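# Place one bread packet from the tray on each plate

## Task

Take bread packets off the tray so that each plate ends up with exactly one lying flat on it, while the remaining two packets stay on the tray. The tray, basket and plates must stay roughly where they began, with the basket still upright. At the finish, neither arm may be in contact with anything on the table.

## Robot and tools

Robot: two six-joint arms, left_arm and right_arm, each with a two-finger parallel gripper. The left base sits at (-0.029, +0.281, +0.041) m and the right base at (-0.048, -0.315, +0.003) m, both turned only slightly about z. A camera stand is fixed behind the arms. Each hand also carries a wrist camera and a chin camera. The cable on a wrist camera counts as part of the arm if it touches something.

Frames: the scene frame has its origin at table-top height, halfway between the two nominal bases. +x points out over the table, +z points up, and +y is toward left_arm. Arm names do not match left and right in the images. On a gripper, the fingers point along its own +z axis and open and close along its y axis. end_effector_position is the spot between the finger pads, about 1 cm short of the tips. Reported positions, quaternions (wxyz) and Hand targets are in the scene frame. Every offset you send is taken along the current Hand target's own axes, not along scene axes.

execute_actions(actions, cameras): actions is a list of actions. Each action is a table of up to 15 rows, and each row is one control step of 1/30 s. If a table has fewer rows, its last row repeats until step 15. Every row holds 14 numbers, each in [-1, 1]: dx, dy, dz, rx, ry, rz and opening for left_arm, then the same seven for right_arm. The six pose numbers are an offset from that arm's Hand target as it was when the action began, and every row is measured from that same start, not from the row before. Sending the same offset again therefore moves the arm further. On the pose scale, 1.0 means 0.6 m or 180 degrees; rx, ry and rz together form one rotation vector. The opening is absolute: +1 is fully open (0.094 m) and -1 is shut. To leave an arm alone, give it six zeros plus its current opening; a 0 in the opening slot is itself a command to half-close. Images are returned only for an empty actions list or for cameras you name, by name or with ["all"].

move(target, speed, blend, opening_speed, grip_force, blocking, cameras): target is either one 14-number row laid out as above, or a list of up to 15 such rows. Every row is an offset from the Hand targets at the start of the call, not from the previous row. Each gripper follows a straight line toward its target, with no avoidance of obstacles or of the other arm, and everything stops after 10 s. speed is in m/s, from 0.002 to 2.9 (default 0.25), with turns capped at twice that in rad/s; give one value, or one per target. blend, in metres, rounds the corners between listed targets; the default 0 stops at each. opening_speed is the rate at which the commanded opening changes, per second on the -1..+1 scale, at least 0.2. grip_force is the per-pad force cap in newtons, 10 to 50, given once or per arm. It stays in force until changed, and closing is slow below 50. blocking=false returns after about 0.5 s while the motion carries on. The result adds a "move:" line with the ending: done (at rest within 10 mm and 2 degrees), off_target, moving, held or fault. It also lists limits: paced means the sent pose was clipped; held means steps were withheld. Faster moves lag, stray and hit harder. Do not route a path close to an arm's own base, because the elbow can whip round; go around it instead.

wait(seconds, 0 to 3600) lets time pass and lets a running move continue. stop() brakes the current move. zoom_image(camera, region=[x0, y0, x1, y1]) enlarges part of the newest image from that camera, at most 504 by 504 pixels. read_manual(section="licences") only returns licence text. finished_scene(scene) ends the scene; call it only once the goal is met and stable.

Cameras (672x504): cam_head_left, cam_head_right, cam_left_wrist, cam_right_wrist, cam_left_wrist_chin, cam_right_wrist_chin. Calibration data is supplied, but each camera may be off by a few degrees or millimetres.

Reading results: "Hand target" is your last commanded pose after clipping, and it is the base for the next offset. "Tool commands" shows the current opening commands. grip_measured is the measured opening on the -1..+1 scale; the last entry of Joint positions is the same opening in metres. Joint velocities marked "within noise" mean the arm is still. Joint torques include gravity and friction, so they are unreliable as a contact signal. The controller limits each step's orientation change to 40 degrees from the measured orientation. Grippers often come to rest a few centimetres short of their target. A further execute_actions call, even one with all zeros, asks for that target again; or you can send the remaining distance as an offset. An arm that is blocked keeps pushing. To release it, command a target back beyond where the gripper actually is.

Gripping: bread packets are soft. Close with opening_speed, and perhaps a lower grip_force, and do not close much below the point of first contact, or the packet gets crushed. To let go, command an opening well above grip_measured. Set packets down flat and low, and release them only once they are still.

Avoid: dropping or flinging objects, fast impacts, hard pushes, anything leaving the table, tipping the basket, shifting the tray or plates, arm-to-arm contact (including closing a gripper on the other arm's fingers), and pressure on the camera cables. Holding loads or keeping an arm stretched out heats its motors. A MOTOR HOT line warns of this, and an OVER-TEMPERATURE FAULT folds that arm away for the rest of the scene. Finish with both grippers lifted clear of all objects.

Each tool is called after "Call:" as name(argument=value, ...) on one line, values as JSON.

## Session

Call:
execute_actions(actions=[], cameras=["cam_head_left","cam_head_right","cam_right_wrist"])

Scene clock: 0.00 s.
left_arm: end_effector_position=(+0.3634, +0.1549, +0.2172) grip_measured=+1.000 end_effector_quat_wxyz=(+0.470, +0.017, +0.882, -0.037) | right_arm: end_effector_position=(+0.2836, -0.3165, +0.3100) grip_measured=+1.000 end_effector_quat_wxyz=(+0.612, +0.186, +0.764, -0.086)
Joint positions: left_arm=[-0.451 1.362 0.881 -0.134 -0.277 -0.251 0.094] | right_arm=[0.295 0.941 0.857 -0.232 0.704 0.308 0.094]
Joint velocities: within noise
Joint torques (N m): no reading
Heat: left arm: 32 °C; right arm: 31 °C.
Hand target: left_arm +0.3668, +0.1540, +0.2317; +0.486, +0.013, +0.873, -0.043 | right_arm +0.2820, -0.3176, +0.3137; +0.614, +0.188, +0.762, -0.085
Tool commands: left_gripper/opening=+1.0 right_gripper/opening=+1.0
camera_calibration:
cam_right_wrist: T_world_to_cam=[[-0.37356, -0.92295, -0.09284, -0.15564], [-0.55825, 0.30362, -0.77212, 0.52985], [0.74081, -0.23661, -0.62866, 0.00044]] pos_world=[0.23732, -0.30442, 0.39494]
Images, in order (width x height): cam_head_left 672x504, cam_head_right 672x504, cam_right_wrist 672x504.

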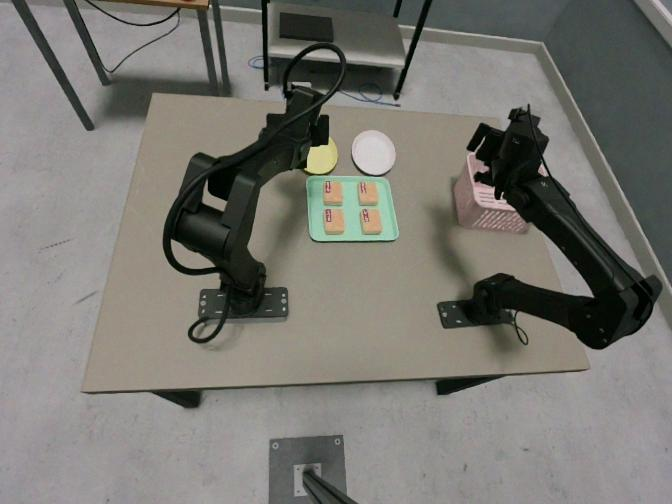

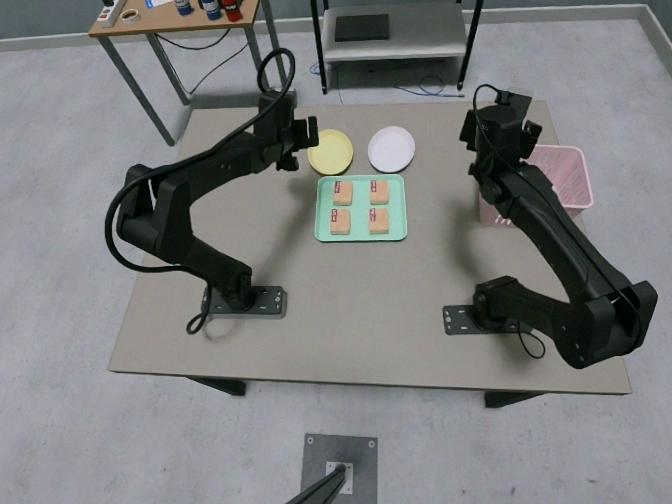

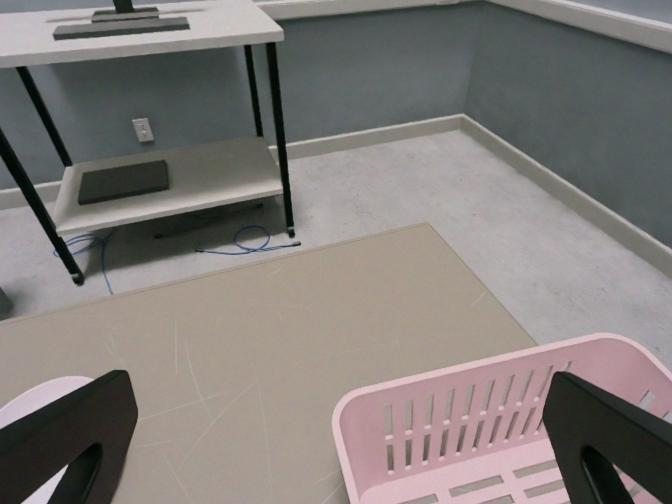

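Call:
move(target=[[0.0845,0.2235,-0.2533,-0.0289,0.1844,-0.0022,0.85,0.3635,0.3823,-0.0283,-0.0822,0.2886,-0.1097,0.75]], cameras=["cam_head_right","cam_right_wrist","cam_right_wrist_chin"])

Scene clock: 25.43 s.
left_arm: end_effector_position=(+0.2145, +0.2998, +0.2453) grip_measured=+0.852 end_effector_quat_wxyz=(+0.197, -0.003, +0.980, +0.002) | right_arm: end_effector_position=(+0.3173, -0.0651, +0.1353) grip_measured=+0.751 end_effector_quat_wxyz=(+0.227, +0.001, +0.974, +0.005)
Joint positions: left_arm=[0.078 1.133 1.205 -1.248 0.032 0.084 0.087] | right_arm=[0.654 1.886 1.606 -0.927 0.284 0.661 0.082]
Joint torques (N m): left_arm=[0.43 -2.47 9.7 0.73 0.08 0.09] | right_arm=[0.32 -8.68 9.2 0.63 0.11 0.07]
Heat: left arm: 37 °C; right arm: 34 °C.
Hand target: left_arm +0.2198, +0.2998, +0.2598; +0.217, +0.000, +0.976, +0.000 | right_arm +0.3180, -0.0621, +0.1297; +0.217, +0.000, +0.976, +0.000
Off the commanded pose: left_arm 0.015 m, 2 deg | right_arm 0.007 m, 1 deg.
move: off_target (left_arm)
cam_right_wrist: T_world_to_cam=[[0.01406, -0.99967, -0.02135, -0.06494], [-0.99982, -0.01379, -0.01275, 0.35415], [0.01245, 0.02152, -0.99969, 0.22328]] pos_world=[0.35222, -0.06484, 0.22634]
cam_right_wrist_chin: T_world_to_cam=[[0.01541, -0.99941, -0.03063, -0.06374], [-0.58712, 0.01575, -0.80934, 0.27686], [0.80935, 0.03046, -0.58653, -0.06486]] pos_world=[0.21603, -0.06609, 0.18408]

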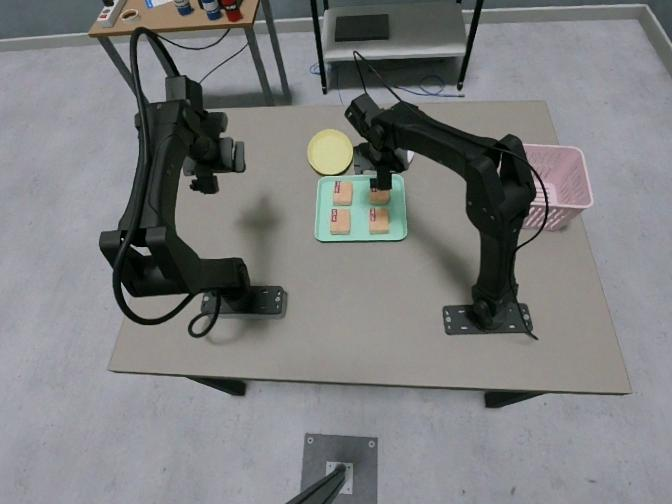

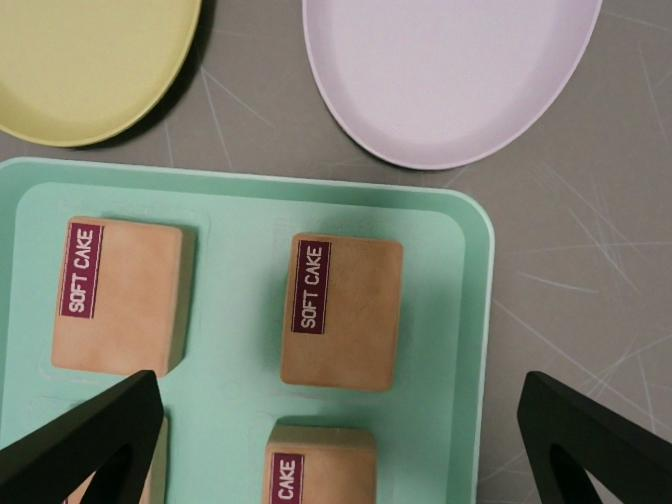

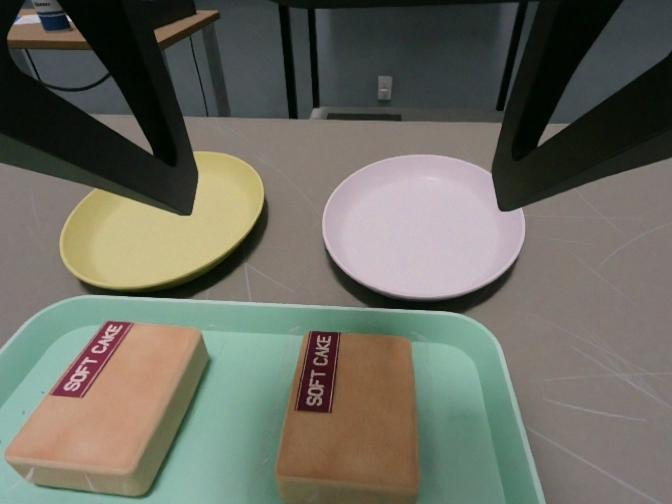

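Call:
move(target=[[0,0,0,0,0,0,0.85,0.0352,-0.005,0.0755,0.0094,0,0.0201,0.75],[0,0,0,0,0,0,0.85,0.0987,-0.005,0.2114,0.0094,0,0.0201,0.75]], speed=0.1, cameras=["cam_right_wrist","cam_right_wrist_chin"])

Scene clock: 49.97 s.
left_arm: end_effector_position=(+0.2144, +0.2997, +0.2453) grip_measured=+0.852 end_effector_quat_wxyz=(+0.197, -0.003, +0.980, +0.002) | right_arm: end_effector_position=(+0.3253, -0.0620, +0.0143) grip_measured=+0.751 end_effector_quat_wxyz=(+0.235, +0.038, +0.971, +0.006)
Joint positions: left_arm=[0.078 1.133 1.205 -1.249 0.033 0.084 0.087] | right_arm=[0.658 2.036 1.311 -0.479 0.31 0.735 0.082]
Joint torques (N m): left_arm=[0.44 -2.47 9.7 0.73 0.08 0.08] | right_arm=[0.35 -8.4 4.72 0.96 0.1 0.07]
Heat: left arm: 38 °C; right arm: 33 °C.
Hand target: left_arm +0.2198, +0.2997, +0.2598; +0.217, +0.000, +0.976, +0.000 | right_arm +0.3180, -0.0654, -0.0104; +0.216, +0.034, +0.976, -0.008
Off the commanded pose: left_arm 0.015 m, 2 deg | right_arm 0.026 m, 3 deg.
move: off_target (right_arm)
cam_right_wrist: T_world_to_cam=[[-0.05713, -0.9976, -0.0392, -0.0409], [-0.99783, 0.05834, -0.03046, 0.36474], [0.03267, 0.03737, -0.99877, 0.09645]] pos_world=[0.35846, -0.06568, 0.10583]
cam_right_wrist_chin: T_world_to_cam=[[-0.05553, -0.99728, -0.04847, -0.04099], [-0.56925, 0.0715, -0.81905, 0.18134], [0.82029, -0.01789, -0.57167, -0.14919]] pos_world=[0.22333, -0.05651, 0.06126]

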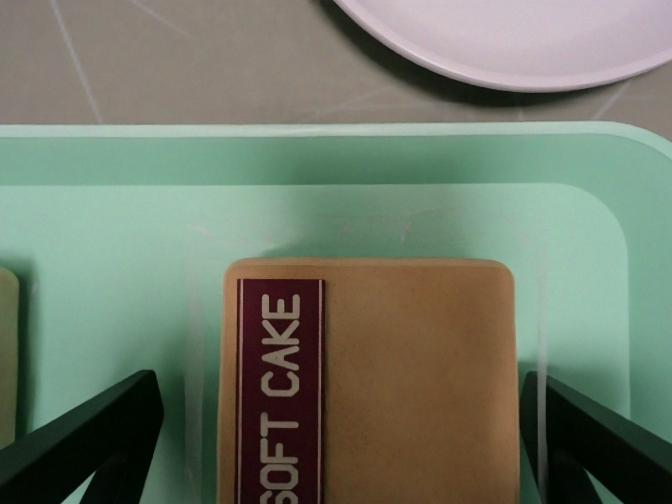

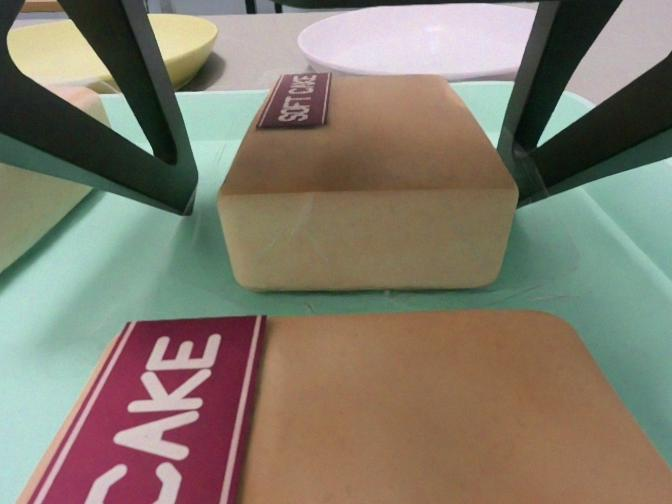

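Call:
move(target=[[0,0,0,0,0,0,0.85,0,0,0,0,0,0,0.03]], opening_speed=0.3, grip_force=50)

Call:
move(target=[[0,0,0,0,0,0,0.85,-0.0915,0,-0.196,0,0,0,0.03],[0,0,0,0,0,0,0.85,-0.3518,-0.0633,-0.0842,0,-0.022,0,0.03]], speed=0.12, blend=0.02, cameras=["cam_right_wrist","cam_right_wrist_chin"])

Scene clock: 63.33 s.
left_arm: end_effector_position=(+0.2144, +0.2997, +0.2453) grip_measured=+0.852 end_effector_quat_wxyz=(+0.197, -0.003, +0.980, +0.002) | right_arm: end_effector_position=(+0.3258, -0.0619, +0.0146) grip_measured=+0.262 end_effector_quat_wxyz=(+0.237, +0.038, +0.971, +0.006)
Joint positions: left_arm=[0.078 1.133 1.205 -1.249 0.033 0.084 0.087] | right_arm=[0.658 2.036 1.311 -0.476 0.311 0.735 0.059]
Joint torques (N m): left_arm=[0.43 -2.48 9.7 0.73 0.08 0.08] | right_arm=[0.36 -8.42 4.75 0.94 0.09 0.07]
Heat: left arm: 38 °C; right arm: 33 °C.
Hand target: left_arm +0.2198, +0.2997, +0.2598; +0.217, +0.000, +0.976, +0.000 | right_arm +0.3180, -0.0654, -0.0104; +0.216, +0.034, +0.976, -0.008
Off the commanded pose: left_arm 0.015 m, 2 deg | right_arm 0.026 m, 3 deg.
move: done

Scene clock: 67.07 s.
left_arm: end_effector_position=(+0.2144, +0.2997, +0.2453) grip_measured=+0.852 end_effector_quat_wxyz=(+0.197, -0.003, +0.980, +0.002) | right_arm: end_effector_position=(+0.4831, -0.1162, +0.1383) grip_measured=+0.253 end_effector_quat_wxyz=(+0.263, +0.038, +0.964, -0.003)
Joint positions: left_arm=[0.078 1.133 1.205 -1.249 0.033 0.084 0.087] | right_arm=[0.374 2.343 2.281 -1.027 0.238 0.451 0.059]
Joint torques (N m): left_arm=[0.43 -2.47 9.7 0.74 0.08 0.08] | right_arm=[0.08 -12.27 9.36 0.84 0.08 -0.02]
Heat: left arm: 38 °C; right arm: 33 °C.
Hand target: left_arm +0.2198, +0.2997, +0.2598; +0.217, +0.000, +0.976, +0.000 | right_arm +0.4849, -0.1149, +0.1248; +0.250, +0.034, +0.968, -0.009
Off the commanded pose: left_arm 0.015 m, 2 deg | right_arm 0.014 m, 2 deg.
move: off_target (right_arm)
cam_right_wrist: T_world_to_cam=[[-0.06106, -0.99786, -0.02329, -0.08149], [-0.99408, 0.0629, -0.08863, 0.53588], [0.0899, 0.01774, -0.99579, 0.18683]] pos_world=[0.51094, -0.11834, 0.23164]
cam_right_wrist_chin: T_world_to_cam=[[-0.05895, -0.99773, -0.03258, -0.0809], [-0.52108, 0.05859, -0.85149, 0.3563], [0.85147, -0.03322, -0.52335, -0.23226]] pos_world=[0.37866, -0.1093, 0.1792]

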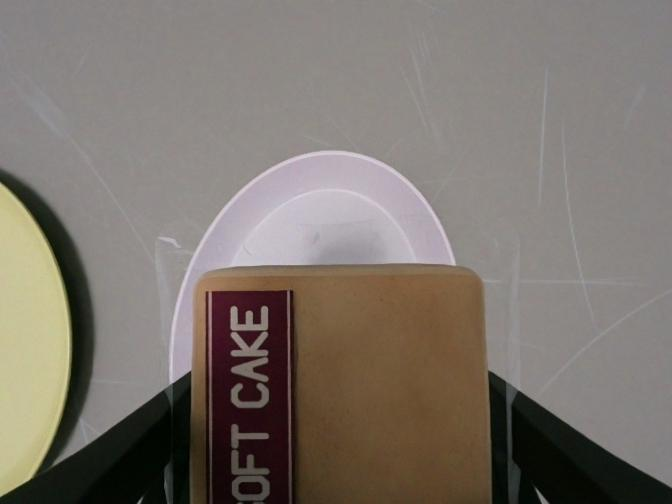

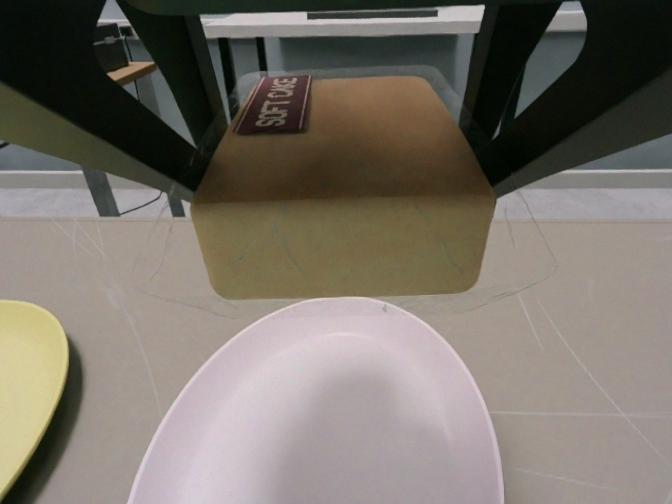

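Call:
move(target=[[0,0,0,0,0,0,0.85,0.1128,0.008,0.1947,0,0,0,0.03]], speed=0.06, cameras=["cam_right_wrist","cam_right_wrist_chin"])

Scene clock: 77.50 s.
left_arm: end_effector_position=(+0.2144, +0.2997, +0.2453) grip_measured=+0.852 end_effector_quat_wxyz=(+0.197, -0.003, +0.980, +0.002) | right_arm: end_effector_position=(+0.4874, -0.1108, +0.0184) grip_measured=+0.252 end_effector_quat_wxyz=(+0.268, +0.036, +0.963, +0.000)
Joint positions: left_arm=[0.078 1.133 1.205 -1.249 0.033 0.084 0.087] | right_arm=[0.379 2.391 1.882 -0.569 0.238 0.451 0.059]
Joint torques (N m): left_arm=[0.44 -2.45 9.7 0.74 0.08 0.08] | right_arm=[0.54 -12.15 5.83 1.16 0.12 0.08]
Heat: left arm: 38 °C; right arm: 34 °C.
Hand target: left_arm +0.2198, +0.2997, +0.2598; +0.217, +0.000, +0.976, +0.000 | right_arm +0.4825, -0.1101, -0.0103; +0.250, +0.033, +0.968, -0.009
Off the commanded pose: left_arm 0.015 m, 2 deg | right_arm 0.029 m, 2 deg.
move: off_target (right_arm)
cam_right_wrist: T_world_to_cam=[[-0.05555, -0.99806, -0.02797, -0.08122], [-0.99356, 0.05803, -0.09729, 0.52867], [0.09873, 0.02238, -0.99486, 0.0631]] pos_world=[0.51452, -0.11315, 0.11194]
cam_right_wrist_chin: T_world_to_cam=[[-0.05334, -0.99788, -0.03722, -0.08181], [-0.51366, 0.05938, -0.85594, 0.25274], [0.85633, -0.02653, -0.51574, -0.30034]] pos_world=[0.38265, -0.10462, 0.05838]

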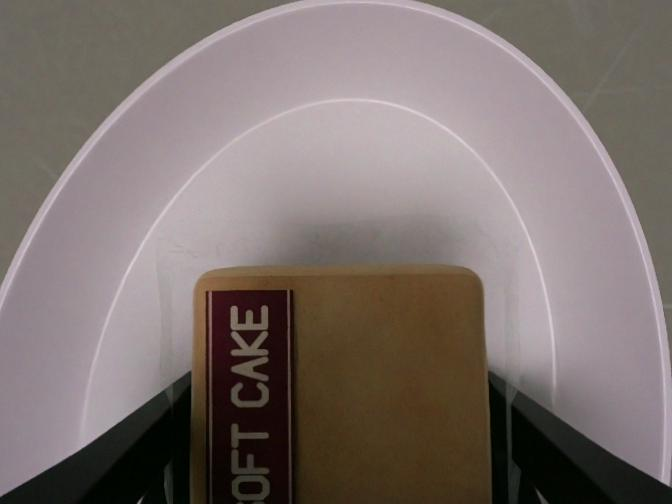

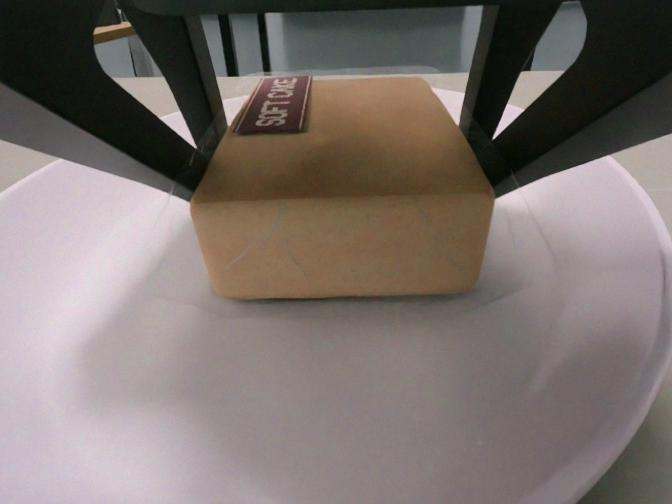

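Call:
move(target=[[0,0,0,0,0,0,0.85,0,0,0,0,0,0,0.85]], opening_speed=0.3)

Call:
move(target=[[0,0,0,0,0,0,0.85,-0.113,0,-0.204,0,0,0,0.85]], speed=0.1, cameras=["cam_right_wrist"])

Scene clock: 90.53 s.
left_arm: end_effector_position=(+0.2144, +0.2997, +0.2453) grip_measured=+0.852 end_effector_quat_wxyz=(+0.197, -0.003, +0.980, +0.002) | right_arm: end_effector_position=(+0.4881, -0.1105, +0.0169) grip_measured=+0.848 end_effector_quat_wxyz=(+0.268, +0.036, +0.963, +0.000)
Joint positions: left_arm=[0.078 1.133 1.205 -1.249 0.033 0.084 0.087] | right_arm=[0.379 2.395 1.882 -0.565 0.238 0.451 0.087]
Joint torques (N m): left_arm=[0.43 -2.47 9.7 0.73 0.08 0.09] | right_arm=[0.53 -12.46 5.97 1.11 0.12 0.08]
Heat: left arm: 38 °C; right arm: 33 °C.
Hand target: left_arm +0.2198, +0.2997, +0.2598; +0.217, +0.000, +0.976, +0.000 | right_arm +0.4825, -0.1101, -0.0104; +0.250, +0.033, +0.968, -0.009
Off the commanded pose: left_arm 0.015 m, 2 deg | right_arm 0.028 m, 2 deg.
move: done

Scene clock: 93.03 s.
left_arm: end_effector_position=(+0.2144, +0.2997, +0.2453) grip_measured=+0.852 end_effector_quat_wxyz=(+0.197, -0.003, +0.980, +0.002) | right_arm: end_effector_position=(+0.4834, -0.1127, +0.1218) grip_measured=+0.849 end_effector_quat_wxyz=(+0.247, +0.033, +0.968, -0.011)
Joint positions: left_arm=[0.078 1.133 1.205 -1.249 0.033 0.084 0.087] | right_arm=[0.379 2.395 2.323 -1.056 0.238 0.452 0.087]
Joint torques (N m): left_arm=[0.43 -2.45 9.7 0.74 0.08 0.08] | right_arm=[0.55 -16.27 9.14 0.74 0.12 0.07]
Heat: left arm: 38 °C; right arm: 34 °C.
Hand target: left_arm +0.2198, +0.2997, +0.2598; +0.217, +0.000, +0.976, +0.000 | right_arm +0.4826, -0.1099, +0.1296; +0.250, +0.034, +0.968, -0.009
Off the commanded pose: left_arm 0.015 m, 2 deg | right_arm 0.008 m, 0 deg.
move: done
cam_right_wrist: T_world_to_cam=[[-0.05687, -0.99837, -0.00542, -0.0826], [-0.99687, 0.05708, -0.05474, 0.53108], [0.05496, 0.00229, -0.99849, 0.1857]] pos_world=[0.51451, -0.11321, 0.21405]

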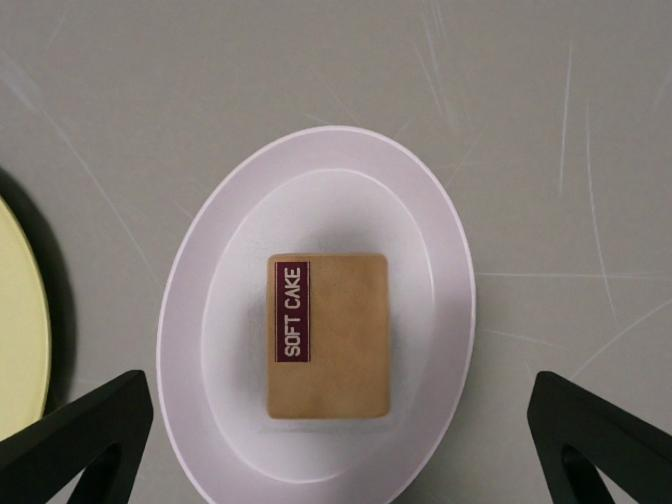

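Call:
move(target=[[0,0,0,0,0,0,0.75,0.3127,-0.3617,-0.402,0,0,0,0.85],[-0.0705,-0.403,0.235,0,0,0,0.75,0.3127,-0.3617,-0.402,0,0,0,0.85]], cameras=["cam_left_wrist","cam_left_wrist_chin"])

Scene clock: 102.00 s.
left_arm: end_effector_position=(+0.3056, +0.0644, +0.1400) grip_measured=+0.752 end_effector_quat_wxyz=(+0.197, +0.007, +0.980, +0.004) | right_arm: end_effector_position=(+0.1934, -0.3062, +0.2494) grip_measured=+0.849 end_effector_quat_wxyz=(+0.253, +0.035, +0.967, -0.011)
Joint positions: left_arm=[-0.709 1.776 1.357 -0.843 -0.253 -0.637 0.082] | right_arm=[0.04 1.079 1.305 -1.291 0.086 0.147 0.087]
Joint torques (N m): left_arm=[-0.16 -7.24 9.92 0.71 -0.31 -0.07] | right_arm=[-0.38 -3.22 6.35 0.86 -0.04 -0.03]
Heat: left arm: 38 °C; right arm: 34 °C.
Hand target: left_arm +0.3180, +0.0580, +0.1501; +0.217, +0.000, +0.976, +0.000 | right_arm +0.1872, -0.3067, +0.2500; +0.250, +0.033, +0.968, -0.009
Off the commanded pose: left_arm 0.017 m, 3 deg | right_arm 0.006 m, 0 deg.
move: off_target (left_arm)
cam_left_wrist: T_world_to_cam=[[0.0064, -0.99945, -0.03249, 0.06896], [-0.99928, -0.00762, 0.03728, 0.33986], [-0.03751, 0.03223, -0.99878, 0.24202]] pos_world=[0.34825, 0.06371, 0.23129]
cam_left_wrist_chin: T_world_to_cam=[[-0.00911, -0.9996, -0.02697, 0.06915], [-0.65341, 0.02637, -0.75655, 0.28377], [0.75695, 0.01073, -0.65338, -0.02798]] pos_world=[0.20722, 0.06194, 0.19827]

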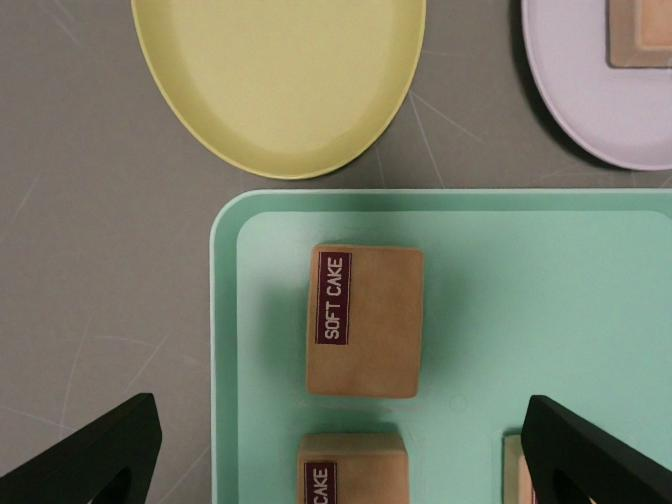

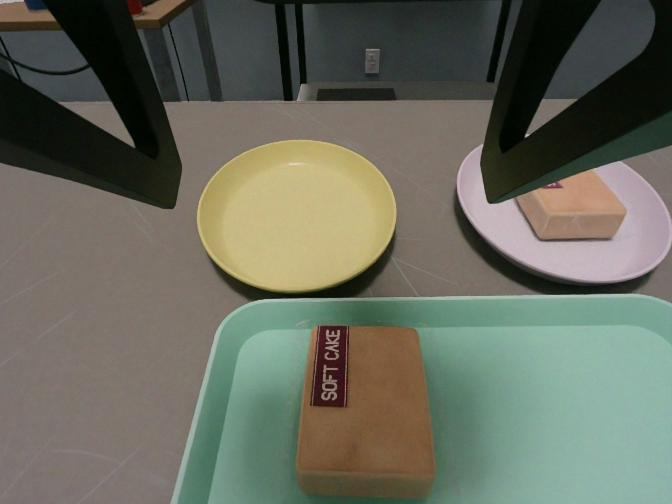

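Call:
move(target=[[0.0518,0.0033,0.0678,0,0,0,0.75,0,0,0,0,0,0,0.85],[0.1163,0.0033,0.2062,0,0,0,0.75,0,0,0,0,0,0,0.85]], speed=0.1, cameras=["cam_left_wrist_chin"])

Call:
move(target=[[0,0,0,0,0,0,0.03,0,0,0,0,0,0,0.85]], opening_speed=0.3)

Call:
move(target=[[-0.0915,0,-0.1963,0,0,0,0.03,0,0,0,0,0,0,0.85],[-0.3575,0.055,-0.0887,0,-0.01,0,0.03,0,0,0,0,0,0,0.85]], speed=0.12, blend=0.02, cameras=["cam_left_wrist","cam_left_wrist_chin"])

Scene clock: 120.87 s.
left_arm: end_effector_position=(+0.3086, +0.0574, +0.0160) grip_measured=+0.752 end_effector_quat_wxyz=(+0.216, +0.001, +0.976, -0.007) | right_arm: end_effector_position=(+0.1934, -0.3062, +0.2494) grip_measured=+0.849 end_effector_quat_wxyz=(+0.253, +0.035, +0.967, -0.011)
Joint positions: left_arm=[-0.722 1.967 1.051 -0.304 -0.265 -0.655 0.082] | right_arm=[0.04 1.079 1.305 -1.291 0.086 0.147 0.087]
Joint torques (N m): left_arm=[-0.35 -7.61 4.27 0.88 -0.27 -0.04] | right_arm=[-0.38 -3.22 6.34 0.86 -0.04 -0.02]
Heat: left arm: 37 °C; right arm: 34 °C.
Hand target: left_arm +0.3072, +0.0599, +0.0085; +0.217, +0.000, +0.976, +0.000 | right_arm +0.1872, -0.3067, +0.2500; +0.250, +0.033, +0.968, -0.009
Off the commanded pose: left_arm 0.008 m, 1 deg | right_arm 0.006 m, 0 deg.
move: done
cam_left_wrist_chin: T_world_to_cam=[[-0.00186, -1, -0.00115, 0.05616], [-0.62348, 0.00206, -0.78184, 0.18466], [0.78184, -0.00074, -0.62348, -0.11867]] pos_world=[0.20802, 0.05569, 0.07045]

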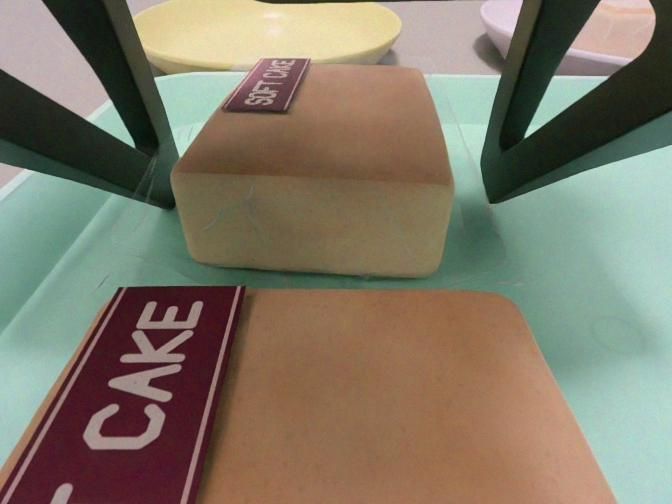

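Scene clock: 123.47 s.
left_arm: end_effector_position=(+0.3088, +0.0572, +0.0158) grip_measured=+0.277 end_effector_quat_wxyz=(+0.216, +0.001, +0.976, -0.008) | right_arm: end_effector_position=(+0.1934, -0.3062, +0.2494) grip_measured=+0.849 end_effector_quat_wxyz=(+0.253, +0.035, +0.967, -0.011)
Joint positions: left_arm=[-0.722 1.968 1.051 -0.302 -0.265 -0.655 0.06] | right_arm=[0.04 1.079 1.305 -1.291 0.086 0.147 0.087]
Joint torques (N m): left_arm=[-0.34 -7.65 4.26 0.87 -0.27 -0.05] | right_arm=[-0.38 -3.23 6.32 0.86 -0.04 -0.02]
Heat: left arm: 37 °C; right arm: 34 °C.
Hand target: left_arm +0.3072, +0.0599, +0.0084; +0.217, +0.000, +0.976, +0.000 | right_arm +0.1872, -0.3067, +0.2500; +0.250, +0.033, +0.968, -0.009
Off the commanded pose: left_arm 0.008 m, 1 deg | right_arm 0.006 m, 0 deg.
move: done

Scene clock: 127.10 s.
left_arm: end_effector_position=(+0.4696, +0.0975, +0.1400) grip_measured=+0.268 end_effector_quat_wxyz=(+0.220, -0.002, +0.975, +0.006) | right_arm: end_effector_position=(+0.1934, -0.3062, +0.2494) grip_measured=+0.849 end_effector_quat_wxyz=(+0.253, +0.035, +0.967, -0.011)
Joint positions: left_arm=[-0.435 2.225 1.978 -0.917 -0.186 -0.384 0.06] | right_arm=[0.04 1.079 1.305 -1.291 0.086 0.147 0.087]
Joint torques (N m): left_arm=[-0.05 -10.8 10.45 0.78 -0.09 0.08] | right_arm=[-0.39 -3.22 6.34 0.86 -0.04 -0.02]
Heat: left arm: 37 °C; right arm: 34 °C.
Hand target: left_arm +0.4790, +0.0930, +0.1474; +0.232, +0.000, +0.973, +0.000 | right_arm +0.1872, -0.3067, +0.2500; +0.250, +0.033, +0.968, -0.009
Off the commanded pose: left_arm 0.013 m, 2 deg | right_arm 0.006 m, 0 deg.
move: off_target (left_arm)
cam_left_wrist: T_world_to_cam=[[0.02631, -0.9992, -0.02998, 0.09137], [-0.99961, -0.02601, -0.01035, 0.51263], [0.00956, 0.03024, -0.9995, 0.22534]] pos_world=[0.50787, 0.09781, 0.23328]
cam_left_wrist_chin: T_world_to_cam=[[0.01052, -0.99963, -0.02526, 0.09437], [-0.61695, 0.01339, -0.78689, 0.37844], [0.78693, 0.02386, -0.61658, -0.17295]] pos_world=[0.36858, 0.0934, 0.19354]

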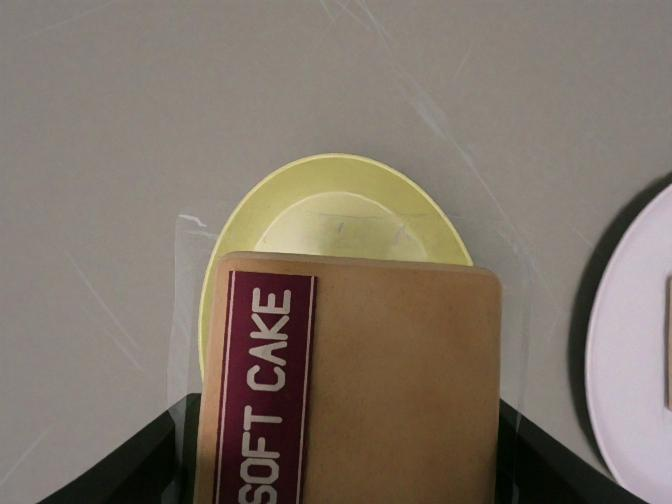

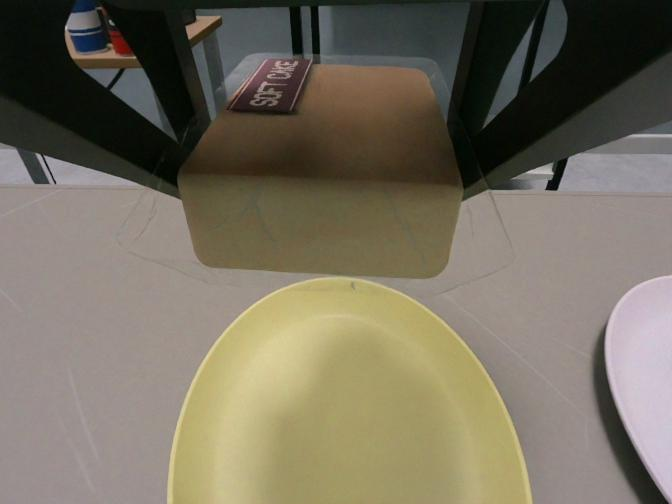

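Call:
move(target=[[0.1218,-0.002,0.2025,0,0,0,0.03,0,0,0,0,0,0,0.85]], speed=0.06, cameras=["cam_left_wrist","cam_left_wrist_chin"])

Scene clock: 136.87 s.
left_arm: end_effector_position=(+0.4708, +0.0939, +0.0181) grip_measured=+0.268 end_effector_quat_wxyz=(+0.235, -0.001, +0.972, -0.002) | right_arm: end_effector_position=(+0.1934, -0.3062, +0.2494) grip_measured=+0.849 end_effector_quat_wxyz=(+0.253, +0.035, +0.967, -0.011)
Joint positions: left_arm=[-0.441 2.326 1.634 -0.441 -0.186 -0.384 0.06] | right_arm=[0.04 1.079 1.305 -1.291 0.086 0.147 0.087]
Joint torques (N m): left_arm=[-0.58 -10.8 5.03 1.08 -0.13 -0.03] | right_arm=[-0.38 -3.22 6.34 0.86 -0.04 -0.02]
Heat: left arm: 37 °C; right arm: 34 °C.
Hand target: left_arm +0.4687, +0.0919, +0.0061; +0.232, +0.000, +0.973, +0.000 | right_arm +0.1872, -0.3067, +0.2500; +0.250, +0.033, +0.968, -0.009
Off the commanded pose: left_arm 0.013 m, 0 deg | right_arm 0.006 m, 0 deg.
move: off_target (left_arm)
cam_left_wrist: T_world_to_cam=[[0.02169, -0.99964, -0.01571, 0.08592], [-0.99897, -0.02104, -0.04029, 0.51226], [0.03995, 0.01657, -0.99906, 0.09056]] pos_world=[0.50625, 0.09517, 0.11246]
cam_left_wrist_chin: T_world_to_cam=[[0.00578, -0.99992, -0.01143, 0.08959], [-0.59277, 0.00578, -0.80535, 0.27303], [0.80535, 0.01143, -0.59269, -0.25689]] pos_world=[0.36821, 0.09095, 0.06865]

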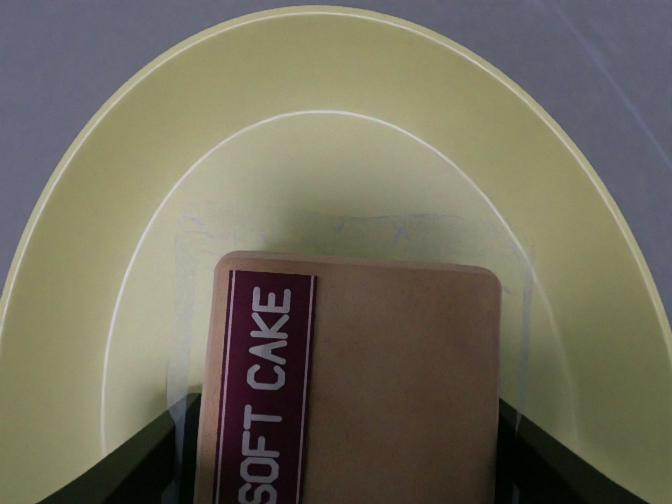

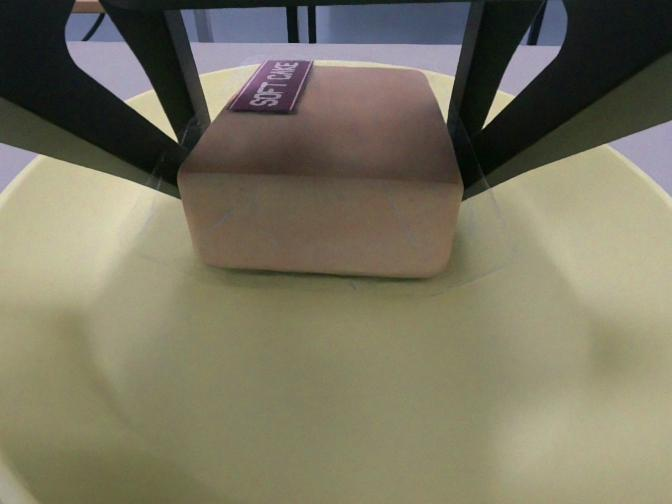

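Call:
move(target=[[0.0023,0.0133,0.0044,0,0,0,0.03,0,0,0,0,0,0,0.85]], speed=0.05)

Call:
move(target=[[0,0,0,0,0,0,0.85,0,0,0,0,0,0,0.85]], opening_speed=0.3)

Call:
move(target=[[-0.1095,0,-0.225,0,0,0,0.85,0,0,0,0,0,0,0.85]], speed=0.1, cameras=["cam_left_wrist","cam_head_right"])

Scene clock: 143.23 s.
left_arm: end_effector_position=(+0.4739, +0.0947, +0.0166) grip_measured=+0.268 end_effector_quat_wxyz=(+0.244, -0.003, +0.970, -0.005) | right_arm: end_effector_position=(+0.1934, -0.3062, +0.2494) grip_measured=+0.849 end_effector_quat_wxyz=(+0.253, +0.035, +0.967, -0.011)
Joint positions: left_arm=[-0.437 2.326 1.618 -0.404 -0.186 -0.382 0.06] | right_arm=[0.04 1.079 1.305 -1.291 0.086 0.147 0.087]
Joint torques (N m): left_arm=[0.43 -11.23 4.36 0.95 -0.07 0.09] | right_arm=[-0.39 -3.22 6.35 0.86 -0.04 -0.03]
Heat: left arm: 36 °C; right arm: 34 °C.
Hand target: left_arm +0.4685, +0.0997, +0.0030; +0.232, +0.000, +0.973, +0.000 | right_arm +0.1872, -0.3067, +0.2500; +0.250, +0.033, +0.968, -0.009
Off the commanded pose: left_arm 0.015 m, 1 deg | right_arm 0.006 m, 0 deg.
move: off_target (left_arm)

Scene clock: 146.27 s.
left_arm: end_effector_position=(+0.4747, +0.0946, +0.0169) grip_measured=+0.847 end_effector_quat_wxyz=(+0.245, -0.002, +0.969, -0.005) | right_arm: end_effector_position=(+0.1934, -0.3062, +0.2494) grip_measured=+0.849 end_effector_quat_wxyz=(+0.253, +0.035, +0.967, -0.011)
Joint positions: left_arm=[-0.437 2.326 1.618 -0.401 -0.186 -0.379 0.087] | right_arm=[0.04 1.079 1.305 -1.291 0.086 0.147 0.087]
Joint torques (N m): left_arm=[0.43 -11.25 4.33 0.93 -0.07 0.06] | right_arm=[-0.38 -3.22 6.34 0.86 -0.03 -0.03]
Heat: left arm: 36 °C; right arm: 34 °C.
Hand target: left_arm +0.4686, +0.0998, +0.0030; +0.232, +0.000, +0.973, +0.000 | right_arm +0.1872, -0.3067, +0.2500; +0.250, +0.033, +0.968, -0.009
Off the commanded pose: left_arm 0.016 m, 2 deg | right_arm 0.006 m, 0 deg.
move: done

Scene clock: 148.77 s.
left_arm: end_effector_position=(+0.4545, +0.1032, +0.1132) grip_measured=+0.848 end_effector_quat_wxyz=(+0.192, +0.006, +0.981, +0.018) | right_arm: end_effector_position=(+0.1934, -0.3062, +0.2494) grip_measured=+0.849 end_effector_quat_wxyz=(+0.253, +0.035, +0.967, -0.011)
Joint positions: left_arm=[-0.437 2.221 1.886 -0.891 -0.184 -0.374 0.087] | right_arm=[0.04 1.079 1.305 -1.291 0.086 0.147 0.087]
Joint torques (N m): left_arm=[0.25 -16.12 10.07 0.63 -0.11 0] | right_arm=[-0.38 -3.21 6.34 0.86 -0.04 -0.02]
Heat: left arm: 37 °C; right arm: 34 °C.
Hand target: left_arm +0.4662, +0.0999, +0.1532; +0.232, +0.000, +0.973, +0.000 | right_arm +0.1872, -0.3067, +0.2500; +0.250, +0.033, +0.968, -0.009
Off the commanded pose: left_arm 0.042 m, 5 deg | right_arm 0.006 m, 0 deg.
move: off_target (left_arm)
cam_left_wrist: T_world_to_cam=[[0.01316, -0.99824, -0.05775, 0.10556], [-0.99882, -0.01582, 0.04589, 0.48963], [-0.04672, 0.05708, -0.99728, 0.22096]] pos_world=[0.49799, 0.10051, 0.20399]
Images, in order (width x height): cam_head_right 672x504, cam_left_wrist 672x504.

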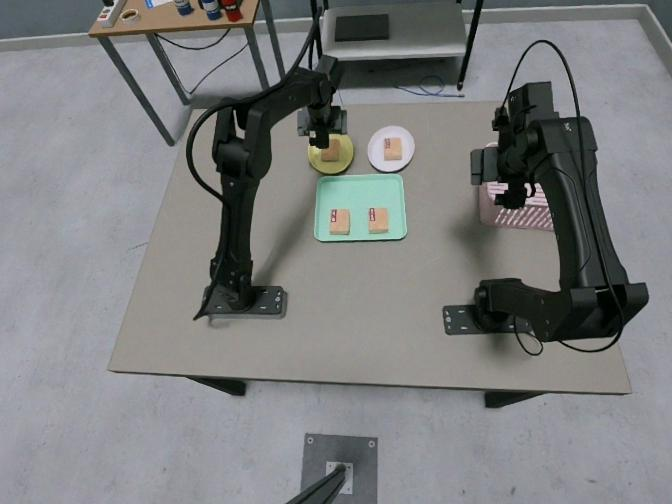

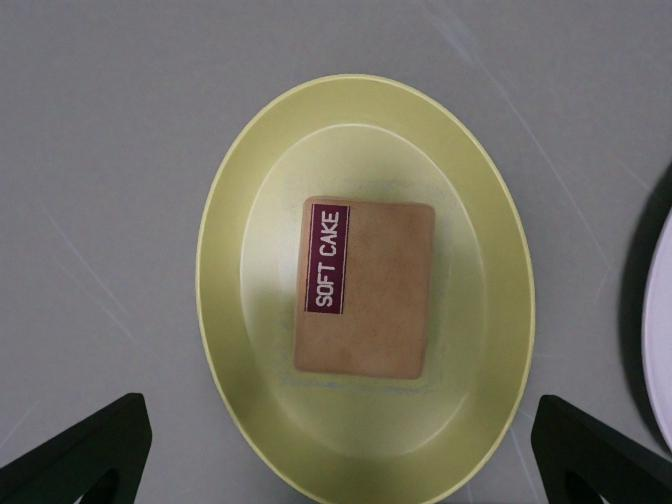

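Call:
finished_scene(scene=3)

The scene is finished: the task was done.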